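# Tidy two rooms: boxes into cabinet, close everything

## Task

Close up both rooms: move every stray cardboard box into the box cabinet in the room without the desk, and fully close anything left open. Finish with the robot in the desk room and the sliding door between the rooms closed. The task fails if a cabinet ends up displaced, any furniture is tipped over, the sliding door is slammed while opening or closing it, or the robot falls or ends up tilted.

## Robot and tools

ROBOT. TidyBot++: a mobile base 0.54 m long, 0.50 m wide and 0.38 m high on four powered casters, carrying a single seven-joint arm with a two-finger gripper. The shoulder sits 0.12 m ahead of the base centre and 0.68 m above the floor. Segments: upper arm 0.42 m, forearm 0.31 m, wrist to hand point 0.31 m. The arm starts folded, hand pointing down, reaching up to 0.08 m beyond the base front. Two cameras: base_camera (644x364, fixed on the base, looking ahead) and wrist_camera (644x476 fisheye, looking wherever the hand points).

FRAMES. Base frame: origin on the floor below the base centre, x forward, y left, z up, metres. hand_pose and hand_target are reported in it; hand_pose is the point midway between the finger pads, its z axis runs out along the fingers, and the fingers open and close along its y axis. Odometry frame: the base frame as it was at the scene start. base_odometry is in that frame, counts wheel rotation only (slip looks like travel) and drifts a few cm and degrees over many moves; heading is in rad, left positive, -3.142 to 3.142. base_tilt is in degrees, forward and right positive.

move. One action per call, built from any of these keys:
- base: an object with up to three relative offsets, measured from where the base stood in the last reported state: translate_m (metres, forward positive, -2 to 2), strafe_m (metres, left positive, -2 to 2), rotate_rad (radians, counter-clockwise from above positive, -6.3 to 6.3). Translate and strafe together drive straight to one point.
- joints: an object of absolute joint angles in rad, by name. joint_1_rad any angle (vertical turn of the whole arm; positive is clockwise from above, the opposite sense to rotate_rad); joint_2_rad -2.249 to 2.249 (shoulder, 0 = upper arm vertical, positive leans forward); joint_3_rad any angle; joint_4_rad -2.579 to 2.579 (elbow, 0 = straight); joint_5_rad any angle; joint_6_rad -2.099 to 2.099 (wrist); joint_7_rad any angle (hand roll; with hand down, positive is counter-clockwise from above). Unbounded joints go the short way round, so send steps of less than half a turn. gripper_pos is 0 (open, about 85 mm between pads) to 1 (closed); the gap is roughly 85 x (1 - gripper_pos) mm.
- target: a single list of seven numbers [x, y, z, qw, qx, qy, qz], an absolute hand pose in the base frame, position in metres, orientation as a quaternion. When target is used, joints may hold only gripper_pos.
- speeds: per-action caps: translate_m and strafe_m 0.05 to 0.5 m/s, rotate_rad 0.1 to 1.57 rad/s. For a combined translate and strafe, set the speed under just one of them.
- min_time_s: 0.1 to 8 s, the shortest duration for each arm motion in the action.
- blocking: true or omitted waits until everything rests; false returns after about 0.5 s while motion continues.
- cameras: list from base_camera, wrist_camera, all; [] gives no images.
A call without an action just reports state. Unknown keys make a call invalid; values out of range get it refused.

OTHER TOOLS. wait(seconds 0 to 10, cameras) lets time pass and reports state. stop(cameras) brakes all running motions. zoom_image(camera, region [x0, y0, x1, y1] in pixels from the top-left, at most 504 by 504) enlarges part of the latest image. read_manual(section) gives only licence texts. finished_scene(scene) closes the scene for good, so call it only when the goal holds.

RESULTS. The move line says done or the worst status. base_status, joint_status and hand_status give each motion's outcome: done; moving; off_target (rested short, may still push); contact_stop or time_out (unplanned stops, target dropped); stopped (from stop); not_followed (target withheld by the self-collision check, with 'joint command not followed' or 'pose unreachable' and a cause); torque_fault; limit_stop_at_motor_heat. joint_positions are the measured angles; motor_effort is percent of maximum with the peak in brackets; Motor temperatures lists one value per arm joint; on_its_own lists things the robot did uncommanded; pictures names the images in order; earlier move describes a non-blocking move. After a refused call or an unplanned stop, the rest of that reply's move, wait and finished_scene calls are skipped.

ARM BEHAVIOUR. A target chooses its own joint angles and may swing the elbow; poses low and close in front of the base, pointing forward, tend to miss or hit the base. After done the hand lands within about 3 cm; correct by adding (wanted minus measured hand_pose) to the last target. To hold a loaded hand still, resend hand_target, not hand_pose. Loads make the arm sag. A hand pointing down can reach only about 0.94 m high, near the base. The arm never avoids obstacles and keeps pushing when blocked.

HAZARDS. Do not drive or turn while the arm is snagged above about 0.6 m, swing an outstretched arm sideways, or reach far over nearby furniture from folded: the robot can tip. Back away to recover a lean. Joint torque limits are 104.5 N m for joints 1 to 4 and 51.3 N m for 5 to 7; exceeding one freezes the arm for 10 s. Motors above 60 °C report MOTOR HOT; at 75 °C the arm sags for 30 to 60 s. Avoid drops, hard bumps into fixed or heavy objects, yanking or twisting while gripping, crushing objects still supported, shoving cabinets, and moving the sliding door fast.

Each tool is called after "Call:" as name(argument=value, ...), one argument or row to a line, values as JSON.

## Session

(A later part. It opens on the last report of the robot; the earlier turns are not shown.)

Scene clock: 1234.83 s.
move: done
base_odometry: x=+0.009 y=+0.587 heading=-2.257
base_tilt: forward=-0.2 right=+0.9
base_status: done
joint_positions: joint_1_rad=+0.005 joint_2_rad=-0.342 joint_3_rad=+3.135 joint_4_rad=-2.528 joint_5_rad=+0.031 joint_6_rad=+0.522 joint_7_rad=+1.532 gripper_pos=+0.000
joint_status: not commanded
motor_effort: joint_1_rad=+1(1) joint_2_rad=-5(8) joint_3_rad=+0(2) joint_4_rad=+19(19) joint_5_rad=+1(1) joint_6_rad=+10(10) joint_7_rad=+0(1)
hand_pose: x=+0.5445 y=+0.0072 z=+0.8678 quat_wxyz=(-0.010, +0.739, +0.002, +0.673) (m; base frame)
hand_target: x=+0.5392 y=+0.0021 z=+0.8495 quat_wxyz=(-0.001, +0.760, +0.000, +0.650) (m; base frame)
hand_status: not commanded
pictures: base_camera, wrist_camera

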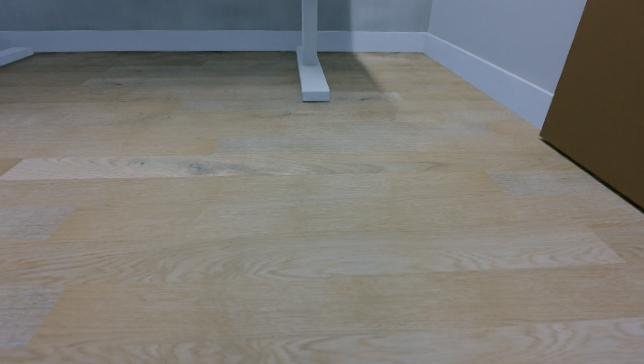

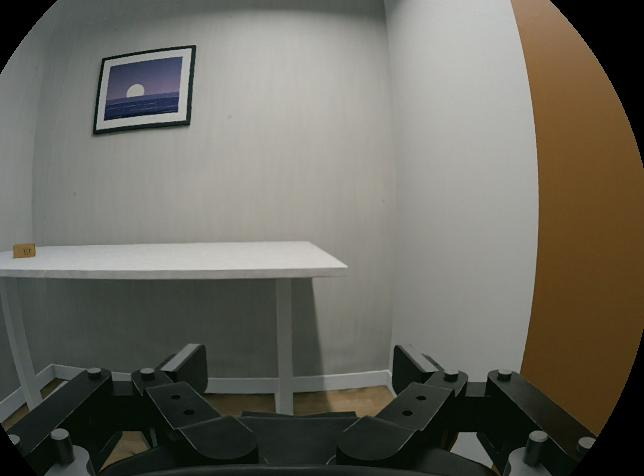

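Call:
move(
  base={"translate_m": 0.5, "strafe_m": 0.88},
  speeds={"translate_m": 0.3},
)

Scene clock: 1257.57 s.
move: done
base_odometry: x=+0.374 y=-0.357 heading=-2.257
base_tilt: forward=-0.2 right=+0.9
base_status: done
joint_positions: joint_1_rad=+0.005 joint_2_rad=-0.344 joint_3_rad=+3.135 joint_4_rad=-2.528 joint_5_rad=+0.031 joint_6_rad=+0.521 joint_7_rad=+1.532 gripper_pos=+0.000
joint_status: not commanded
motor_effort: joint_1_rad=+0(1) joint_2_rad=-5(7) joint_3_rad=+0(2) joint_4_rad=+19(19) joint_5_rad=+0(1) joint_6_rad=+10(10) joint_7_rad=+1(1)
hand_pose: x=+0.5441 y=+0.0072 z=+0.8684 quat_wxyz=(-0.010, +0.739, +0.002, +0.674) (m; base frame)
hand_target: x=+0.5392 y=+0.0021 z=+0.8495 quat_wxyz=(-0.001, +0.760, +0.000, +0.650) (m; base frame)
hand_status: not commanded
pictures: base_camera, wrist_camera

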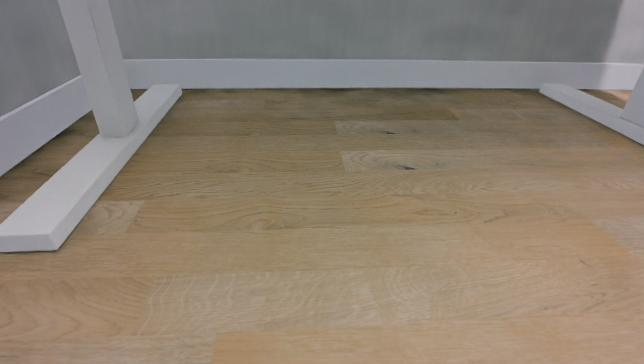

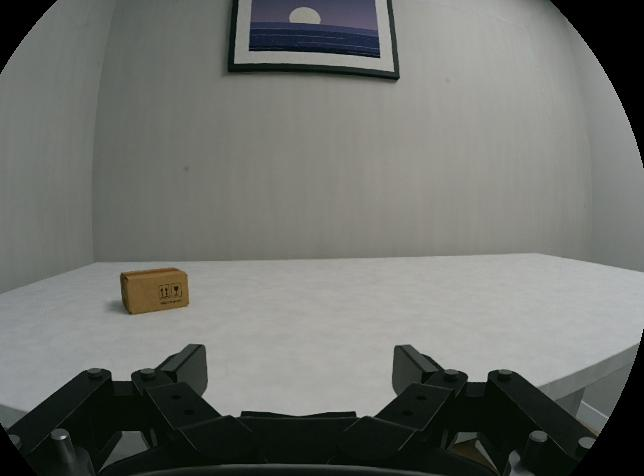

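Call:
zoom_image(
  camera="wrist_camera",
  region=[100, 250, 220, 330],
)

Scaled by 4.200.

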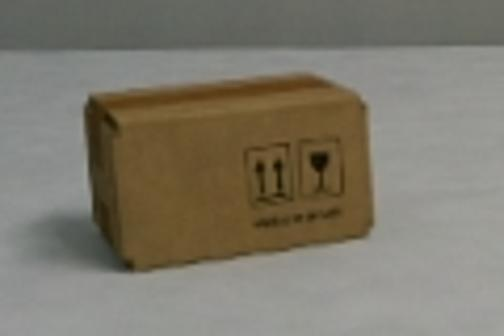

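Call:
move(
  joints={"joint_1_rad": -0.407, "joint_2_rad": 0.45, "joint_3_rad": 3.14, "joint_4_rad": -0.45, "joint_5_rad": 0.0, "joint_6_rad": -2.07, "joint_7_rad": 0.308},
  min_time_s=4,
)

Scene clock: 1321.30 s.
move: done
base_odometry: x=+0.374 y=-0.357 heading=-2.257
base_tilt: forward=-0.2 right=+0.9
base_status: not commanded
joint_positions: joint_1_rad=-0.394 joint_2_rad=+0.427 joint_3_rad=+3.135 joint_4_rad=-0.473 joint_5_rad=+0.031 joint_6_rad=-2.004 joint_7_rad=+0.350 gripper_pos=+0.000
joint_status: all done
motor_effort: joint_1_rad=+0(2) joint_2_rad=-26(27) joint_3_rad=+0(2) joint_4_rad=+14(21) joint_5_rad=+1(3) joint_6_rad=+3(11) joint_7_rad=+1(1)
hand_pose: x=+0.5769 y=+0.1847 z=+0.9575 quat_wxyz=(-0.078, +0.907, -0.404, +0.090) (m; base frame)
hand_target: x=+0.5613 y=+0.1927 z=+0.9494 quat_wxyz=(-0.064, +0.907, -0.413, +0.057) (m; base frame)
hand_status: not commanded
pictures: base_camera, wrist_camera

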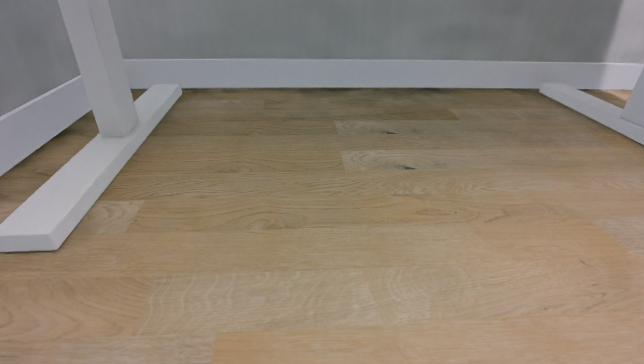

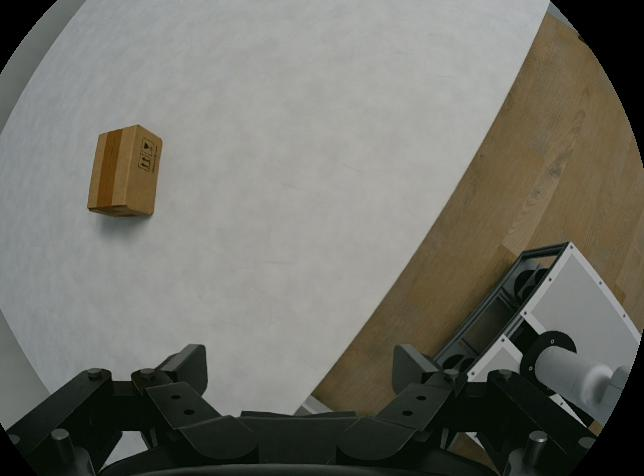

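Call:
move(
  base={"translate_m": 0.26, "strafe_m": 0.035},
  speeds={"translate_m": 0.15},
)

Scene clock: 1344.67 s.
move: done
base_odometry: x=+0.236 y=-0.581 heading=-2.257
base_tilt: forward=-0.2 right=+0.9
base_status: done
joint_positions: joint_1_rad=-0.396 joint_2_rad=+0.443 joint_3_rad=+3.135 joint_4_rad=-0.471 joint_5_rad=+0.031 joint_6_rad=-2.011 joint_7_rad=+0.349 gripper_pos=+0.000
joint_status: not commanded
motor_effort: joint_1_rad=+0(2) joint_2_rad=-26(29) joint_3_rad=+0(1) joint_4_rad=+14(15) joint_5_rad=+0(1) joint_6_rad=+3(4) joint_7_rad=+0(1)
hand_pose: x=+0.5789 y=+0.1868 z=+0.9499 quat_wxyz=(-0.070, +0.908, -0.404, +0.083) (m; base frame)
hand_target: x=+0.5613 y=+0.1927 z=+0.9494 quat_wxyz=(-0.064, +0.907, -0.413, +0.057) (m; base frame)
hand_status: not commanded
pictures: base_camera, wrist_camera

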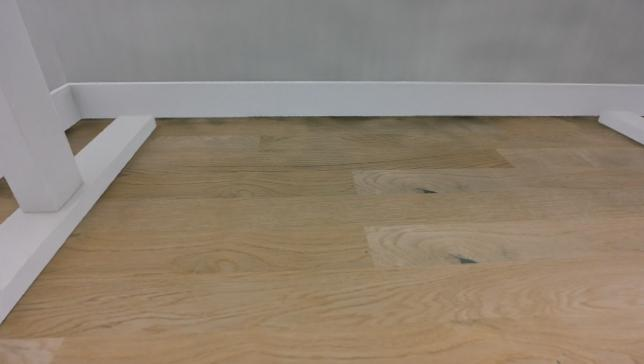

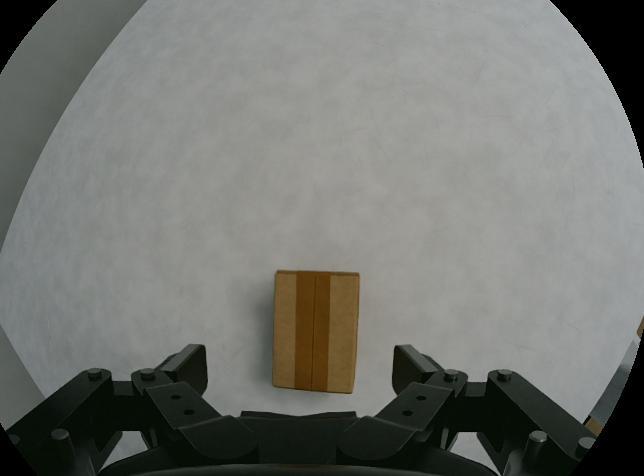

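Call:
move(
  base={"translate_m": 0.022},
  speeds={"translate_m": 0.08},
  joints={"joint_1_rad": -0.40, "joint_2_rad": 0.53, "joint_3_rad": 3.14, "joint_4_rad": -0.49, "joint_5_rad": 0.0, "joint_6_rad": -2.08, "joint_7_rad": 0.30},
  min_time_s=2,
)

Scene clock: 1367.70 s.
move: done
base_odometry: x=+0.222 y=-0.598 heading=-2.257
base_tilt: forward=-0.2 right=+0.9
base_status: done
joint_positions: joint_1_rad=-0.398 joint_2_rad=+0.509 joint_3_rad=+3.135 joint_4_rad=-0.474 joint_5_rad=+0.031 joint_6_rad=-2.017 joint_7_rad=+0.341 gripper_pos=+0.000
joint_status: all done
motor_effort: joint_1_rad=+0(2) joint_2_rad=-28(30) joint_3_rad=+0(1) joint_4_rad=+15(15) joint_5_rad=+1(2) joint_6_rad=+2(4) joint_7_rad=+0(1)
hand_pose: x=+0.5915 y=+0.1932 z=+0.9155 quat_wxyz=(-0.044, +0.910, -0.407, +0.057) (m; base frame)
hand_target: x=+0.5728 y=+0.1939 z=+0.8984 quat_wxyz=(-0.016, +0.907, -0.421, +0.014) (m; base frame)
hand_status: not commanded
pictures: base_camera, wrist_camera

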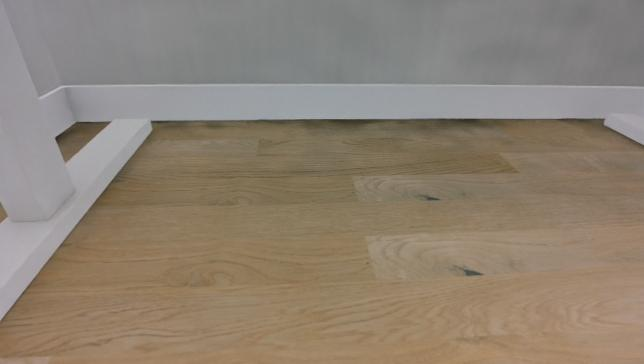

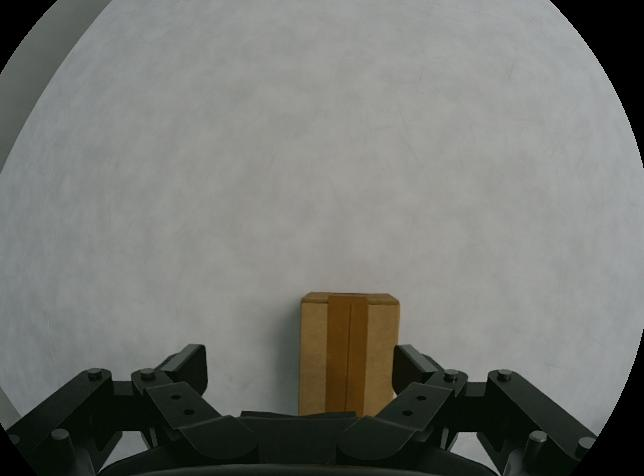

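Call:
move(
  joints={"joint_1_rad": -0.41, "joint_2_rad": 0.47, "joint_3_rad": 3.14, "joint_4_rad": -0.68, "joint_5_rad": 0.0, "joint_6_rad": -1.88, "joint_7_rad": 0.30},
  min_time_s=2,
)

Scene clock: 1383.87 s.
move: done
base_odometry: x=+0.222 y=-0.598 heading=-2.257
base_tilt: forward=-0.2 right=+0.9
base_status: not commanded
joint_positions: joint_1_rad=-0.398 joint_2_rad=+0.504 joint_3_rad=+3.135 joint_4_rad=-0.664 joint_5_rad=+0.031 joint_6_rad=-1.944 joint_7_rad=+0.341 gripper_pos=+0.000
joint_status: all done
motor_effort: joint_1_rad=+1(2) joint_2_rad=-30(30) joint_3_rad=+0(2) joint_4_rad=+15(16) joint_5_rad=+1(2) joint_6_rad=+1(3) joint_7_rad=+0(1)
hand_pose: x=+0.5833 y=+0.1896 z=+0.8628 quat_wxyz=(-0.002, +0.913, -0.407, +0.020) (m; base frame)
hand_target: x=+0.5879 y=+0.2059 z=+0.8760 quat_wxyz=(-0.042, +0.908, -0.416, +0.037) (m; base frame)
hand_status: not commanded
pictures: base_camera, wrist_camera

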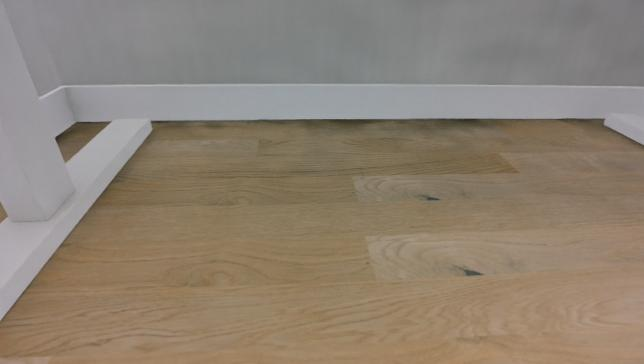

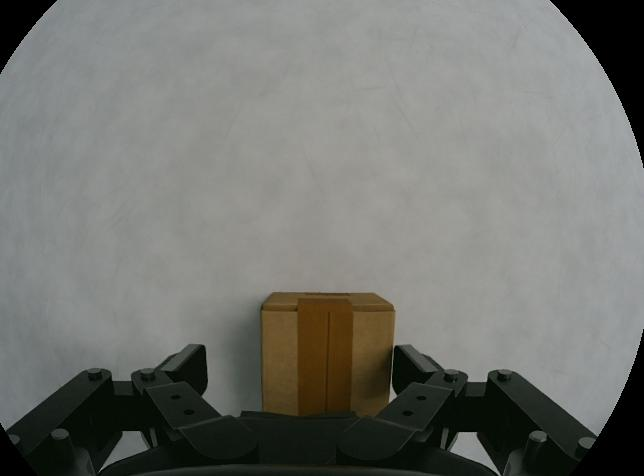

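Call:
move(
  base={"translate_m": -0.01, "strafe_m": -0.009},
  speeds={"translate_m": 0.05},
)

Scene clock: 1389.67 s.
move: done
base_odometry: x=+0.221 y=-0.585 heading=-2.257
base_tilt: forward=-0.2 right=+0.9
base_status: done
joint_positions: joint_1_rad=-0.400 joint_2_rad=+0.495 joint_3_rad=+3.135 joint_4_rad=-0.665 joint_5_rad=+0.031 joint_6_rad=-1.941 joint_7_rad=+0.341 gripper_pos=+0.000
joint_status: not commanded
motor_effort: joint_1_rad=+0(2) joint_2_rad=-29(33) joint_3_rad=-1(2) joint_4_rad=+15(16) joint_5_rad=+2(2) joint_6_rad=+2(2) joint_7_rad=+0(1)
hand_pose: x=+0.5824 y=+0.1900 z=+0.8668 quat_wxyz=(-0.006, +0.914, -0.406, +0.023) (m; base frame)
hand_target: x=+0.5879 y=+0.2059 z=+0.8760 quat_wxyz=(-0.042, +0.908, -0.416, +0.037) (m; base frame)
hand_status: not commanded
pictures: base_camera, wrist_camera

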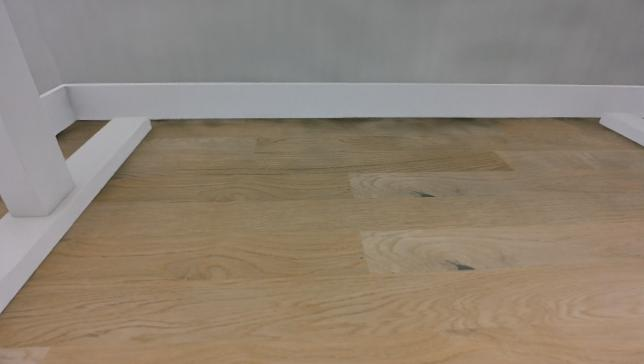

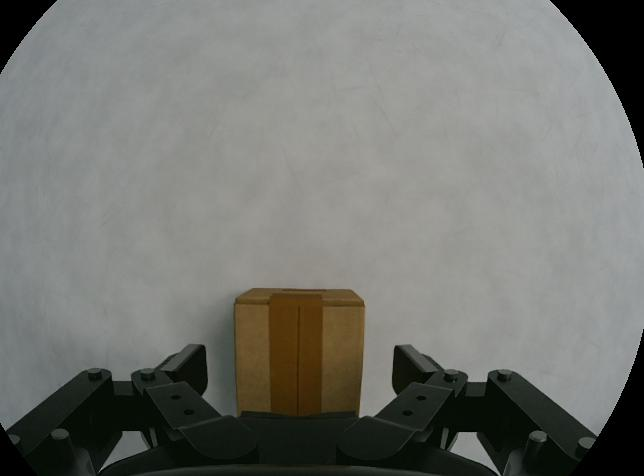

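Call:
move(
  joints={"joint_1_rad": -0.41, "joint_2_rad": 0.49, "joint_3_rad": 3.14, "joint_4_rad": -0.75, "joint_5_rad": 0.0, "joint_6_rad": -1.84, "joint_7_rad": 0.30},
  min_time_s=2,
)

Scene clock: 1401.57 s.
move: done
base_odometry: x=+0.221 y=-0.585 heading=-2.257
base_tilt: forward=-0.2 right=+0.9
base_status: not commanded
joint_positions: joint_1_rad=-0.400 joint_2_rad=+0.495 joint_3_rad=+3.135 joint_4_rad=-0.733 joint_5_rad=+0.031 joint_6_rad=-1.903 joint_7_rad=+0.341 gripper_pos=+0.000
joint_status: all done
motor_effort: joint_1_rad=+1(2) joint_2_rad=-29(30) joint_3_rad=-1(2) joint_4_rad=+16(16) joint_5_rad=+1(2) joint_6_rad=+1(3) joint_7_rad=+0(2)
hand_pose: x=+0.5809 y=+0.1892 z=+0.8465 quat_wxyz=(+0.005, +0.914, -0.405, +0.013) (m; base frame)
hand_target: x=+0.5901 y=+0.2069 z=+0.8445 quat_wxyz=(-0.023, +0.909, -0.416, +0.020) (m; base frame)
hand_status: not commanded
pictures: base_camera, wrist_camera

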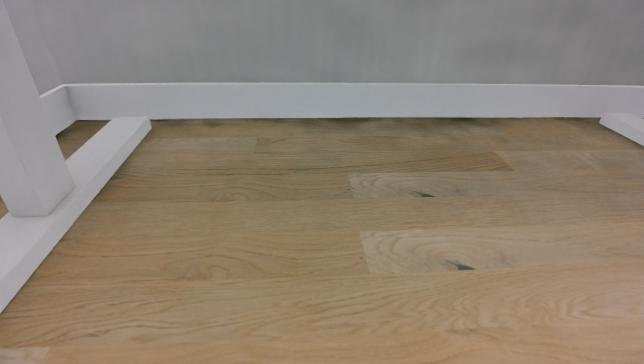

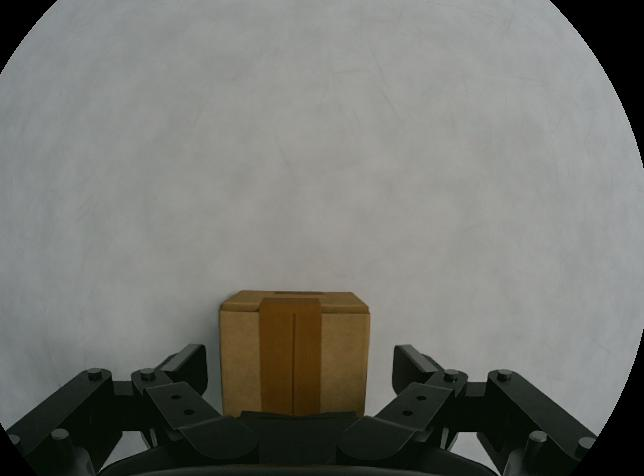

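Call:
move(
  joints={"joint_1_rad": -0.41, "joint_2_rad": 0.495, "joint_3_rad": 3.14, "joint_4_rad": -0.785, "joint_5_rad": 0.0, "joint_6_rad": -1.83, "joint_7_rad": 0.30},
  min_time_s=2,
)

Scene clock: 1407.20 s.
move: done
base_odometry: x=+0.221 y=-0.585 heading=-2.257
base_tilt: forward=-0.2 right=+0.9
base_status: not commanded
joint_positions: joint_1_rad=-0.400 joint_2_rad=+0.495 joint_3_rad=+3.135 joint_4_rad=-0.768 joint_5_rad=+0.031 joint_6_rad=-1.893 joint_7_rad=+0.341 gripper_pos=+0.000
joint_status: all done
motor_effort: joint_1_rad=+0(1) joint_2_rad=-29(31) joint_3_rad=-1(2) joint_4_rad=+16(16) joint_5_rad=+0(2) joint_6_rad=+1(2) joint_7_rad=+0(2)
hand_pose: x=+0.5771 y=+0.1876 z=+0.8363 quat_wxyz=(+0.014, +0.914, -0.405, +0.005) (m; base frame)
hand_target: x=+0.5867 y=+0.2054 z=+0.8311 quat_wxyz=(-0.012, +0.909, -0.417, +0.010) (m; base frame)
hand_status: not commanded
pictures: base_camera, wrist_camera

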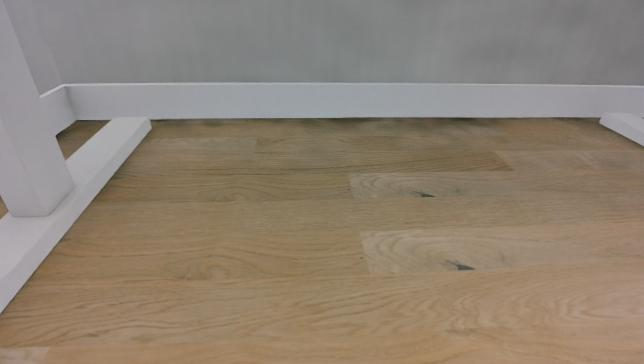

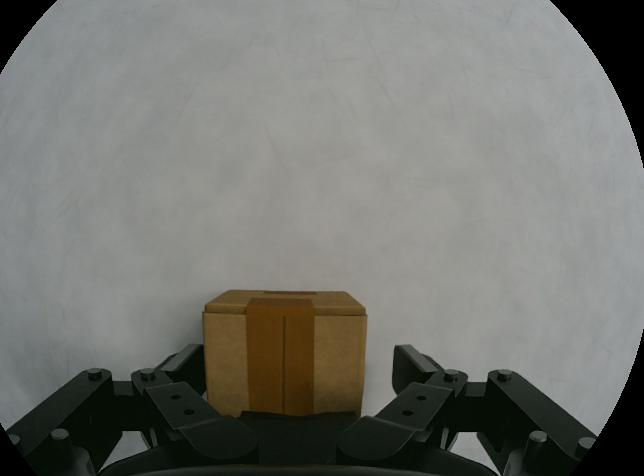

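Call:
move(
  joints={"gripper_pos": 0.3},
  cameras=[],
)

Call:
move(
  joints={"gripper_pos": 0.45},
)

Scene clock: 1411.93 s.
move: done
base_odometry: x=+0.221 y=-0.585 heading=-2.257
base_tilt: forward=-0.2 right=+0.9
base_status: not commanded
joint_positions: joint_1_rad=-0.400 joint_2_rad=+0.495 joint_3_rad=+3.135 joint_4_rad=-0.768 joint_5_rad=+0.031 joint_6_rad=-1.891 joint_7_rad=+0.341 gripper_pos=+0.300
joint_status: all done
motor_effort: joint_1_rad=+0(1) joint_2_rad=-29(30) joint_3_rad=-1(1) joint_4_rad=+16(16) joint_5_rad=+1(1) joint_6_rad=+1(1) joint_7_rad=+0(0)
hand_pose: x=+0.5777 y=+0.1879 z=+0.8362 quat_wxyz=(+0.013, +0.914, -0.405, +0.005) (m; base frame)
hand_target: x=+0.5867 y=+0.2054 z=+0.8311 quat_wxyz=(-0.012, +0.909, -0.417, +0.010) (m; base frame)
hand_status: not commanded
pictures: none
No camera images: "cameras" was empty.

Scene clock: 1412.50 s.
move: off_target
base_odometry: x=+0.221 y=-0.585 heading=-2.257
base_tilt: forward=-0.2 right=+0.9
base_status: not commanded
joint_positions: joint_1_rad=-0.400 joint_2_rad=+0.493 joint_3_rad=+3.135 joint_4_rad=-0.768 joint_5_rad=+0.031 joint_6_rad=-1.889 joint_7_rad=+0.341 gripper_pos=+0.349
joint_status: gripper_pos off_target (ended at +0.349, target +0.450)
motor_effort: joint_1_rad=+0(1) joint_2_rad=-26(29) joint_3_rad=+0(1) joint_4_rad=+15(16) joint_5_rad=+1(1) joint_6_rad=+1(1) joint_7_rad=+0(1)
hand_pose: x=+0.5777 y=+0.1879 z=+0.8369 quat_wxyz=(+0.012, +0.914, -0.405, +0.006) (m; base frame)
hand_target: x=+0.5867 y=+0.2054 z=+0.8311 quat_wxyz=(-0.012, +0.909, -0.417, +0.010) (m; base frame)
hand_status: not commanded
pictures: base_camera, wrist_camera

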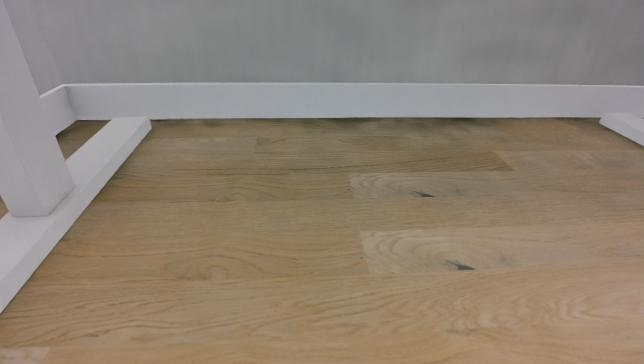

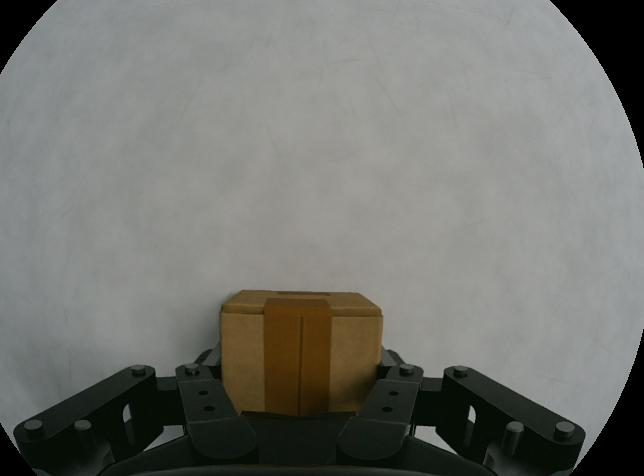

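Call:
move(
  joints={"joint_1_rad": -0.40, "joint_2_rad": 0.50, "joint_3_rad": 3.14, "joint_4_rad": -0.60, "joint_5_rad": 0.0, "joint_6_rad": -2.03, "joint_7_rad": 0.30},
  min_time_s=2,
  cameras=["wrist_camera"],
)

Call:
move(
  joints={"joint_1_rad": -0.40, "joint_2_rad": 0.44, "joint_3_rad": 3.14, "joint_4_rad": -0.45, "joint_5_rad": 0.0, "joint_6_rad": -2.0, "joint_7_rad": 0.30},
  min_time_s=2,
  cameras=["wrist_camera"],
)

Scene clock: 1421.47 s.
move: done
base_odometry: x=+0.221 y=-0.585 heading=-2.257
base_tilt: forward=-0.2 right=+0.9
base_status: not commanded
joint_positions: joint_1_rad=-0.400 joint_2_rad=+0.493 joint_3_rad=+3.135 joint_4_rad=-0.625 joint_5_rad=+0.031 joint_6_rad=-1.968 joint_7_rad=+0.341 gripper_pos=+0.349
joint_status: all done
motor_effort: joint_1_rad=+0(1) joint_2_rad=-29(31) joint_3_rad=+0(1) joint_4_rad=+15(17) joint_5_rad=+1(2) joint_6_rad=+2(3) joint_7_rad=+1(2)
hand_pose: x=+0.5806 y=+0.1893 z=+0.8790 quat_wxyz=(-0.011, +0.913, -0.407, +0.028) (m; base frame)
hand_target: x=+0.5654 y=+0.1908 z=+0.8824 quat_wxyz=(-0.005, +0.907, -0.421, +0.004) (m; base frame)
hand_status: not commanded
pictures: wrist_camera

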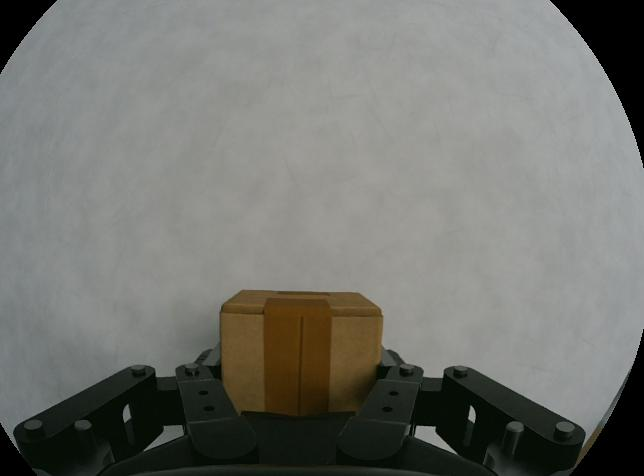

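Scene clock: 1423.83 s.
move: done
base_odometry: x=+0.221 y=-0.585 heading=-2.257
base_tilt: forward=-0.2 right=+0.9
base_status: not commanded
joint_positions: joint_1_rad=-0.400 joint_2_rad=+0.474 joint_3_rad=+3.135 joint_4_rad=-0.475 joint_5_rad=+0.031 joint_6_rad=-1.969 joint_7_rad=+0.341 gripper_pos=+0.349
joint_status: all done
motor_effort: joint_1_rad=+1(1) joint_2_rad=-29(30) joint_3_rad=+0(2) joint_4_rad=+15(16) joint_5_rad=+1(2) joint_6_rad=+3(4) joint_7_rad=+0(2)
hand_pose: x=+0.5968 y=+0.1961 z=+0.9360 quat_wxyz=(-0.073, +0.907, -0.405, +0.085) (m; base frame)
hand_target: x=+0.5797 y=+0.1968 z=+0.9589 quat_wxyz=(-0.093, +0.900, -0.418, +0.084) (m; base frame)
hand_status: not commanded
pictures: wrist_camera

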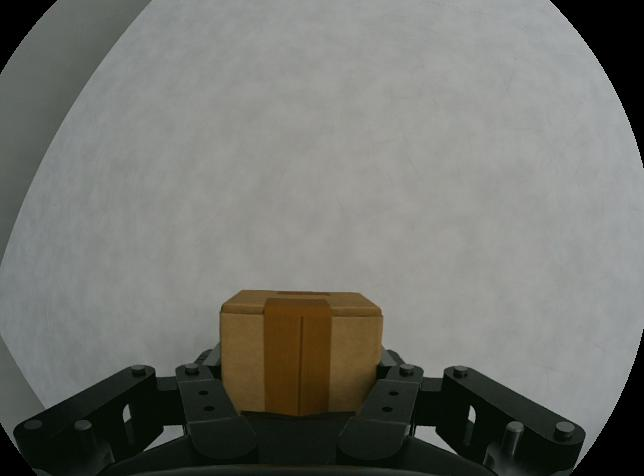

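Call:
move(
  base={"translate_m": -0.45},
  speeds={"translate_m": 0.2},
  cameras=["base_camera"],
)

Call:
move(
  joints={"joint_1_rad": 0.0, "joint_2_rad": 0.1, "joint_3_rad": 3.14, "joint_4_rad": -2.5, "joint_5_rad": 0.0, "joint_6_rad": 0.1, "joint_7_rad": 1.57},
  min_time_s=4,
)

Scene clock: 1433.33 s.
move: done
base_odometry: x=+0.506 y=-0.236 heading=-2.256
base_tilt: forward=-0.2 right=+0.9
base_status: done
joint_positions: joint_1_rad=-0.400 joint_2_rad=+0.459 joint_3_rad=+3.135 joint_4_rad=-0.473 joint_5_rad=+0.031 joint_6_rad=-1.969 joint_7_rad=+0.341 gripper_pos=+0.349
joint_status: not commanded
motor_effort: joint_1_rad=+0(2) joint_2_rad=-28(33) joint_3_rad=-1(1) joint_4_rad=+15(16) joint_5_rad=+1(1) joint_6_rad=+3(4) joint_7_rad=+0(1)
hand_pose: x=+0.5935 y=+0.1949 z=+0.9442 quat_wxyz=(-0.080, +0.906, -0.405, +0.091) (m; base frame)
hand_target: x=+0.5797 y=+0.1968 z=+0.9589 quat_wxyz=(-0.093, +0.900, -0.418, +0.084) (m; base frame)
hand_status: not commanded
pictures: base_camera

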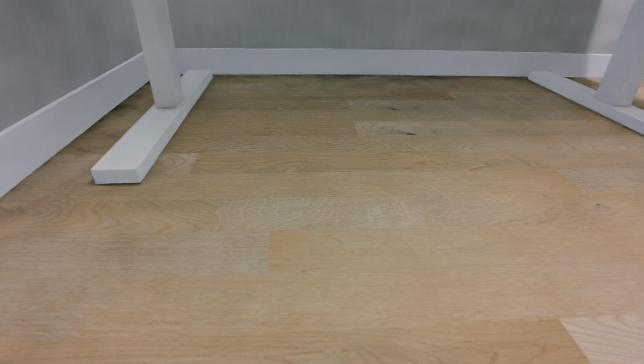

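Scene clock: 1437.97 s.
move: done
base_odometry: x=+0.506 y=-0.236 heading=-2.256
base_tilt: forward=-0.2 right=+0.9
base_status: not commanded
joint_positions: joint_1_rad=-0.014 joint_2_rad=+0.127 joint_3_rad=+3.135 joint_4_rad=-2.488 joint_5_rad=+0.031 joint_6_rad=+0.025 joint_7_rad=+1.528 gripper_pos=+0.349
joint_status: all done
motor_effort: joint_1_rad=+1(2) joint_2_rad=-15(30) joint_3_rad=+0(2) joint_4_rad=+12(19) joint_5_rad=+0(3) joint_6_rad=+6(7) joint_7_rad=+0(1)
hand_pose: x=+0.4933 y=+0.0094 z=+0.5624 quat_wxyz=(-0.005, +0.962, +0.004, +0.272) (m; base frame)
hand_target: x=+0.5093 y=+0.0020 z=+0.5817 quat_wxyz=(+0.000, +0.949, +0.000, +0.315) (m; base frame)
hand_status: not commanded
pictures: base_camera, wrist_camera

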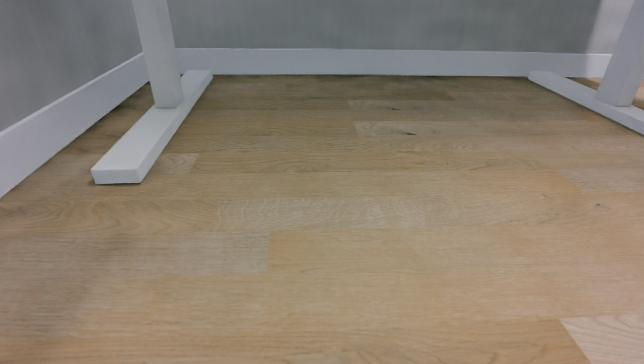

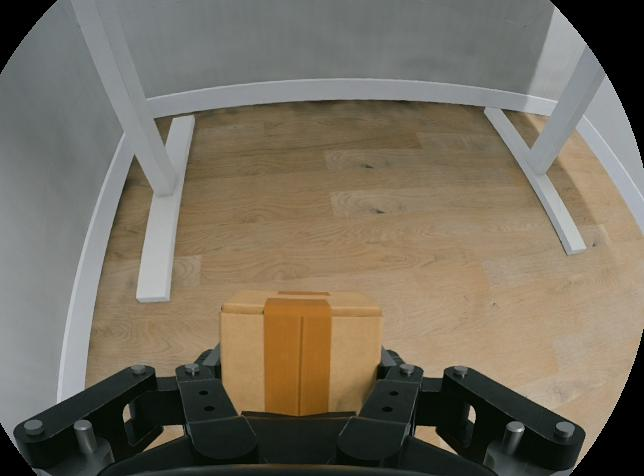

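Call:
move(
  base={"strafe_m": -0.78},
  speeds={"strafe_m": 0.3},
  cameras=[],
)

Call:
move(
  base={"translate_m": -0.6},
  speeds={"translate_m": 0.3},
  cameras=[],
)

Call:
move(
  base={"rotate_rad": -1.571},
  speeds={"rotate_rad": 0.8},
)

Scene clock: 1448.30 s.
move: done
base_odometry: x=-0.097 y=+0.258 heading=-2.257
base_tilt: forward=-0.2 right=+0.9
base_status: done
joint_positions: joint_1_rad=-0.005 joint_2_rad=+0.125 joint_3_rad=+3.135 joint_4_rad=-2.488 joint_5_rad=+0.031 joint_6_rad=+0.028 joint_7_rad=+1.529 gripper_pos=+0.349
joint_status: not commanded
motor_effort: joint_1_rad=+0(2) joint_2_rad=-14(16) joint_3_rad=+0(2) joint_4_rad=+12(13) joint_5_rad=+1(1) joint_6_rad=+6(7) joint_7_rad=+0(1)
hand_pose: x=+0.4942 y=+0.0059 z=+0.5635 quat_wxyz=(-0.004, +0.962, +0.000, +0.275) (m; base frame)
hand_target: x=+0.5093 y=+0.0020 z=+0.5817 quat_wxyz=(+0.000, +0.949, +0.000, +0.315) (m; base frame)
hand_status: not commanded
pictures: none
No camera images: "cameras" was empty.

Scene clock: 1451.13 s.
move: done
base_odometry: x=+0.283 y=+0.723 heading=-2.257
base_tilt: forward=-0.2 right=+0.9
base_status: done
joint_positions: joint_1_rad=-0.005 joint_2_rad=+0.116 joint_3_rad=+3.135 joint_4_rad=-2.497 joint_5_rad=+0.031 joint_6_rad=+0.033 joint_7_rad=+1.529 gripper_pos=+0.349
joint_status: not commanded
motor_effort: joint_1_rad=+0(1) joint_2_rad=-14(17) joint_3_rad=+0(1) joint_4_rad=+12(14) joint_5_rad=+0(1) joint_6_rad=+6(7) joint_7_rad=+0(1)
hand_pose: x=+0.4919 y=+0.0059 z=+0.5647 quat_wxyz=(-0.004, +0.961, +0.000, +0.277) (m; base frame)
hand_target: x=+0.5093 y=+0.0020 z=+0.5817 quat_wxyz=(+0.000, +0.949, +0.000, +0.315) (m; base frame)
hand_status: not commanded
pictures: none
No camera images: "cameras" was empty.

Scene clock: 1453.90 s.
move: done
base_odometry: x=+0.283 y=+0.723 heading=+2.457
base_tilt: forward=-0.2 right=+0.9
base_status: done
joint_positions: joint_1_rad=-0.003 joint_2_rad=+0.116 joint_3_rad=+3.135 joint_4_rad=-2.497 joint_5_rad=+0.031 joint_6_rad=+0.033 joint_7_rad=+1.529 gripper_pos=+0.349
joint_status: not commanded
motor_effort: joint_1_rad=+0(2) joint_2_rad=-14(16) joint_3_rad=+1(2) joint_4_rad=+12(13) joint_5_rad=+1(1) joint_6_rad=+7(7) joint_7_rad=+1(1)
hand_pose: x=+0.4919 y=+0.0054 z=+0.5647 quat_wxyz=(-0.004, +0.961, +0.000, +0.277) (m; base frame)
hand_target: x=+0.5093 y=+0.0020 z=+0.5817 quat_wxyz=(+0.000, +0.949, +0.000, +0.315) (m; base frame)
hand_status: not commanded
pictures: base_camera, wrist_camera

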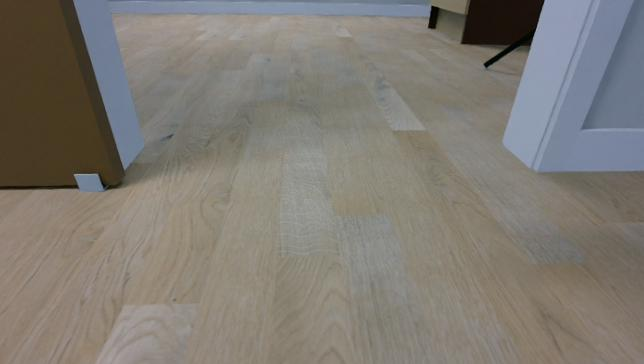

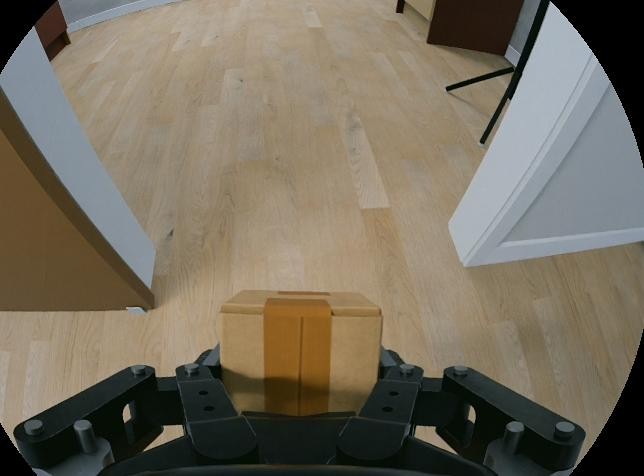

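Call:
move(
  base={"translate_m": 0.6, "strafe_m": -0.025},
  speeds={"translate_m": 0.3},
  cameras=["base_camera"],
)

Call:
move(
  base={"translate_m": 0.87},
  speeds={"translate_m": 0.35},
  cameras=["base_camera"],
)

Call:
move(
  base={"rotate_rad": 1.571},
  speeds={"rotate_rad": 0.8},
)

Scene clock: 1463.07 s.
move: done
base_odometry: x=-0.166 y=+1.122 heading=+2.456
base_tilt: forward=-0.2 right=+0.9
base_status: done
joint_positions: joint_1_rad=-0.003 joint_2_rad=+0.114 joint_3_rad=+3.135 joint_4_rad=-2.498 joint_5_rad=+0.031 joint_6_rad=+0.035 joint_7_rad=+1.529 gripper_pos=+0.349
joint_status: not commanded
motor_effort: joint_1_rad=+1(1) joint_2_rad=-14(16) joint_3_rad=+0(1) joint_4_rad=+12(15) joint_5_rad=+1(1) joint_6_rad=+7(7) joint_7_rad=+0(1)
hand_pose: x=+0.4921 y=+0.0054 z=+0.5656 quat_wxyz=(-0.004, +0.960, +0.000, +0.279) (m; base frame)
hand_target: x=+0.5093 y=+0.0020 z=+0.5817 quat_wxyz=(+0.000, +0.949, +0.000, +0.315) (m; base frame)
hand_status: not commanded
pictures: base_camera

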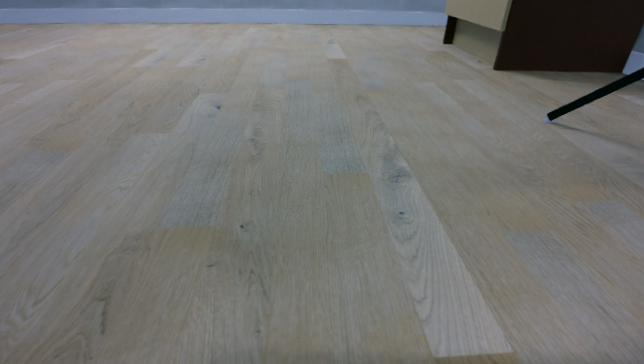

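Scene clock: 1466.47 s.
move: done
base_odometry: x=-0.840 y=+1.673 heading=+2.456
base_tilt: forward=-0.2 right=+0.9
base_status: done
joint_positions: joint_1_rad=-0.003 joint_2_rad=+0.112 joint_3_rad=+3.135 joint_4_rad=-2.500 joint_5_rad=+0.031 joint_6_rad=+0.036 joint_7_rad=+1.529 gripper_pos=+0.349
joint_status: not commanded
motor_effort: joint_1_rad=+1(1) joint_2_rad=-14(16) joint_3_rad=+0(1) joint_4_rad=+12(14) joint_5_rad=+0(1) joint_6_rad=+7(7) joint_7_rad=+0(1)
hand_pose: x=+0.4914 y=+0.0055 z=+0.5658 quat_wxyz=(-0.004, +0.960, +0.000, +0.279) (m; base frame)
hand_target: x=+0.5093 y=+0.0020 z=+0.5817 quat_wxyz=(+0.000, +0.949, +0.000, +0.315) (m; base frame)
hand_status: not commanded
pictures: base_camera

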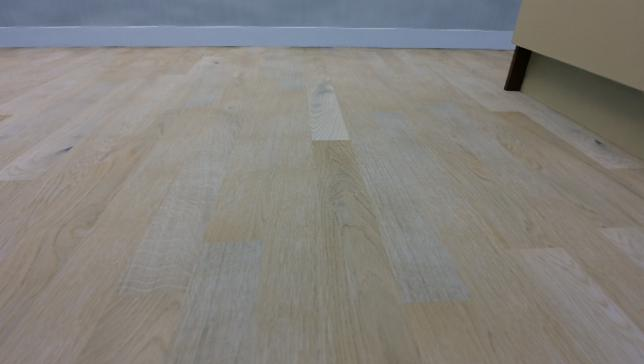

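Scene clock: 1469.23 s.
move: done
base_odometry: x=-0.840 y=+1.673 heading=-2.258
base_tilt: forward=-0.2 right=+0.9
base_status: done
joint_positions: joint_1_rad=-0.003 joint_2_rad=+0.112 joint_3_rad=+3.135 joint_4_rad=-2.500 joint_5_rad=+0.031 joint_6_rad=+0.036 joint_7_rad=+1.529 gripper_pos=+0.349
joint_status: not commanded
motor_effort: joint_1_rad=+0(2) joint_2_rad=-14(16) joint_3_rad=+0(2) joint_4_rad=+12(13) joint_5_rad=+0(1) joint_6_rad=+6(7) joint_7_rad=+0(1)
hand_pose: x=+0.4914 y=+0.0052 z=+0.5658 quat_wxyz=(-0.004, +0.960, -0.001, +0.279) (m; base frame)
hand_target: x=+0.5093 y=+0.0020 z=+0.5817 quat_wxyz=(+0.000, +0.949, +0.000, +0.315) (m; base frame)
hand_status: not commanded
pictures: base_camera, wrist_camera

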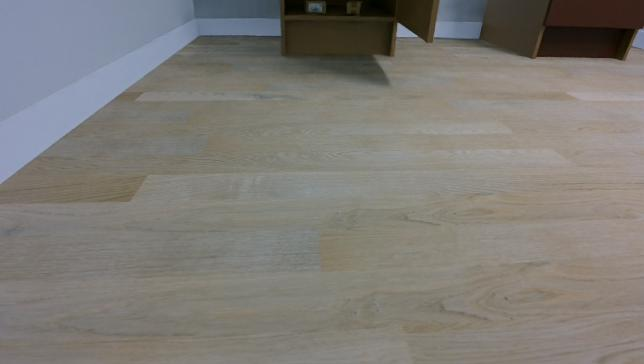

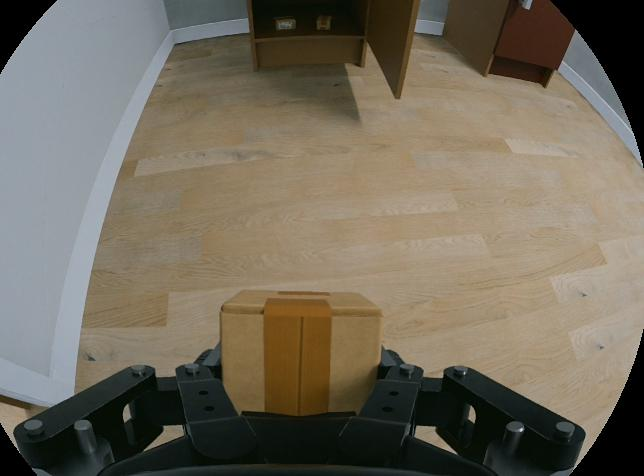

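Call:
move(
  base={"translate_m": 0.7, "strafe_m": 0.02},
  speeds={"translate_m": 0.3},
)

Call:
zoom_image(
  camera="base_camera",
  region=[230, 0, 530, 150],
)

Scene clock: 1515.17 s.
move: done
base_odometry: x=-1.268 y=+1.119 heading=-2.257
base_tilt: forward=-0.2 right=+0.9
base_status: done
joint_positions: joint_1_rad=-0.003 joint_2_rad=+0.111 joint_3_rad=+3.135 joint_4_rad=-2.501 joint_5_rad=+0.031 joint_6_rad=+0.037 joint_7_rad=+1.529 gripper_pos=+0.349
joint_status: not commanded
motor_effort: joint_1_rad=+0(1) joint_2_rad=-14(16) joint_3_rad=+0(1) joint_4_rad=+12(14) joint_5_rad=+0(1) joint_6_rad=+6(7) joint_7_rad=+0(1)
hand_pose: x=+0.4915 y=+0.0052 z=+0.5662 quat_wxyz=(-0.004, +0.960, -0.001, +0.280) (m; base frame)
hand_target: x=+0.5093 y=+0.0020 z=+0.5817 quat_wxyz=(+0.000, +0.949, +0.000, +0.315) (m; base frame)
hand_status: not commanded
pictures: base_camera, wrist_camera

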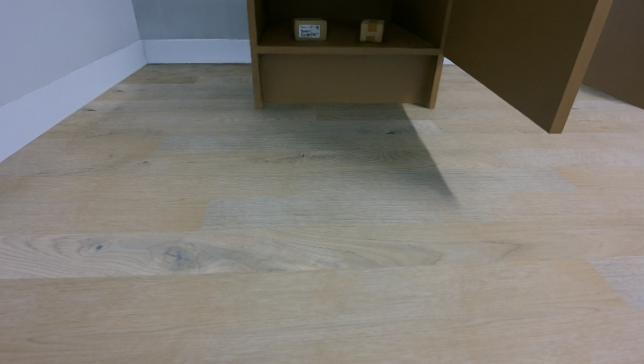

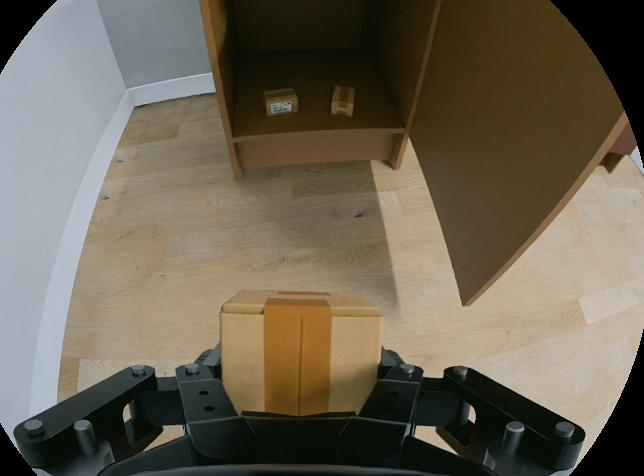

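Scaled by 1.680.

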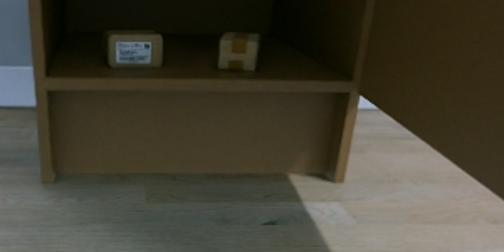

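Call:
move(
  joints={"joint_1_rad": 0.11, "joint_2_rad": 1.275, "joint_3_rad": 3.14, "joint_4_rad": -0.955, "joint_5_rad": 0.0, "joint_6_rad": -0.93, "joint_7_rad": 0.065},
  min_time_s=4,
)

Scene clock: 1533.83 s.
move: done
base_odometry: x=-1.268 y=+1.119 heading=-2.257
base_tilt: forward=-0.2 right=+0.9
base_status: not commanded
joint_positions: joint_1_rad=+0.097 joint_2_rad=+1.261 joint_3_rad=+3.135 joint_4_rad=-0.980 joint_5_rad=+0.031 joint_6_rad=-0.867 joint_7_rad=+0.107 gripper_pos=+0.349
joint_status: all done
motor_effort: joint_1_rad=+0(2) joint_2_rad=-43(46) joint_3_rad=-1(2) joint_4_rad=+14(15) joint_5_rad=+1(2) joint_6_rad=+1(8) joint_7_rad=+0(2)
hand_pose: x=+0.7734 y=-0.0662 z=+0.3039 quat_wxyz=(-0.004, +0.718, -0.696, +0.019) (m; base frame)
hand_target: x=+0.7606 y=-0.0686 z=+0.3007 quat_wxyz=(+0.005, +0.691, -0.723, -0.008) (m; base frame)
hand_status: not commanded
pictures: base_camera, wrist_camera

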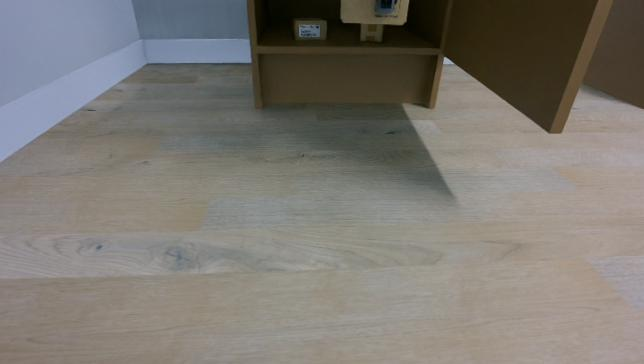

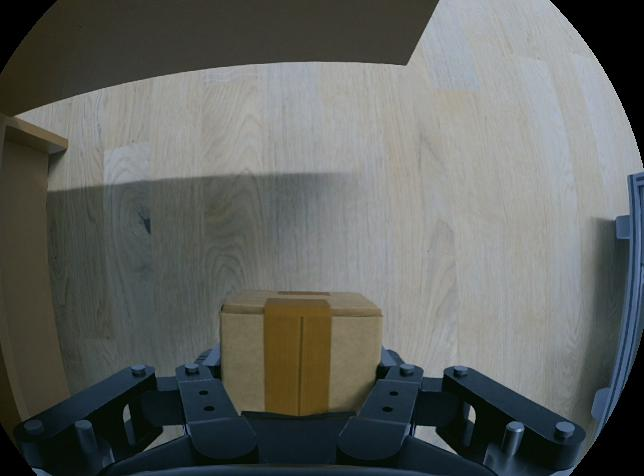

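Call:
move(
  base={"translate_m": 0.38},
  speeds={"translate_m": 0.2},
)

Call:
zoom_image(
  camera="base_camera",
  region=[200, 0, 600, 180],
)

Scene clock: 1540.23 s.
move: done
base_odometry: x=-1.509 y=+0.825 heading=-2.256
base_tilt: forward=-0.2 right=+0.9
base_status: done
joint_positions: joint_1_rad=+0.099 joint_2_rad=+1.261 joint_3_rad=+3.135 joint_4_rad=-0.971 joint_5_rad=+0.031 joint_6_rad=-0.875 joint_7_rad=+0.106 gripper_pos=+0.349
joint_status: not commanded
motor_effort: joint_1_rad=+0(2) joint_2_rad=-43(45) joint_3_rad=-1(2) joint_4_rad=+14(15) joint_5_rad=+1(1) joint_6_rad=+1(2) joint_7_rad=+0(1)
hand_pose: x=+0.7750 y=-0.0676 z=+0.3059 quat_wxyz=(-0.004, +0.717, -0.697, +0.019) (m; base frame)
hand_target: x=+0.7606 y=-0.0686 z=+0.3007 quat_wxyz=(+0.005, +0.691, -0.723, -0.008) (m; base frame)
hand_status: not commanded
pictures: base_camera, wrist_camera

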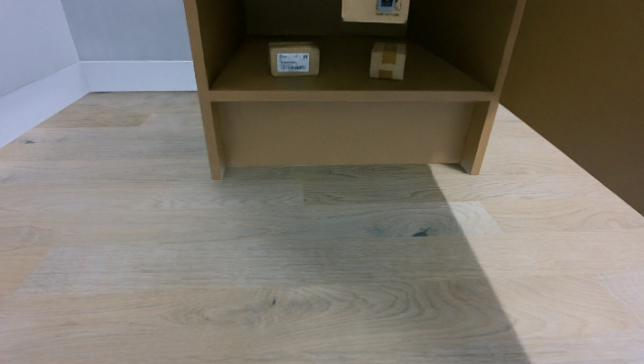

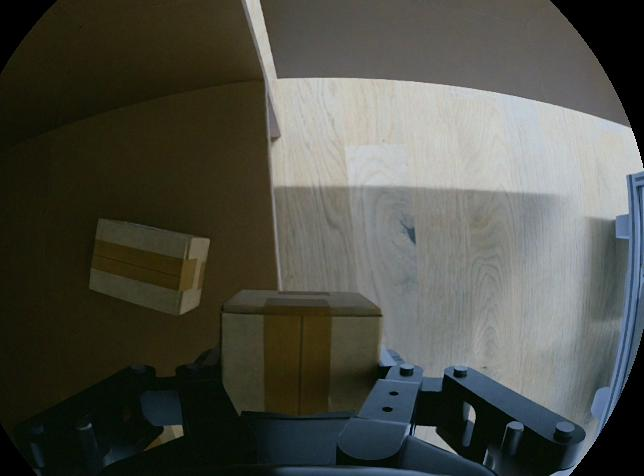

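Scaled by 1.260.

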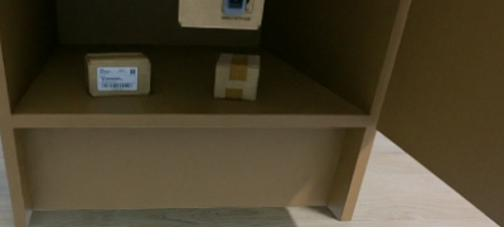

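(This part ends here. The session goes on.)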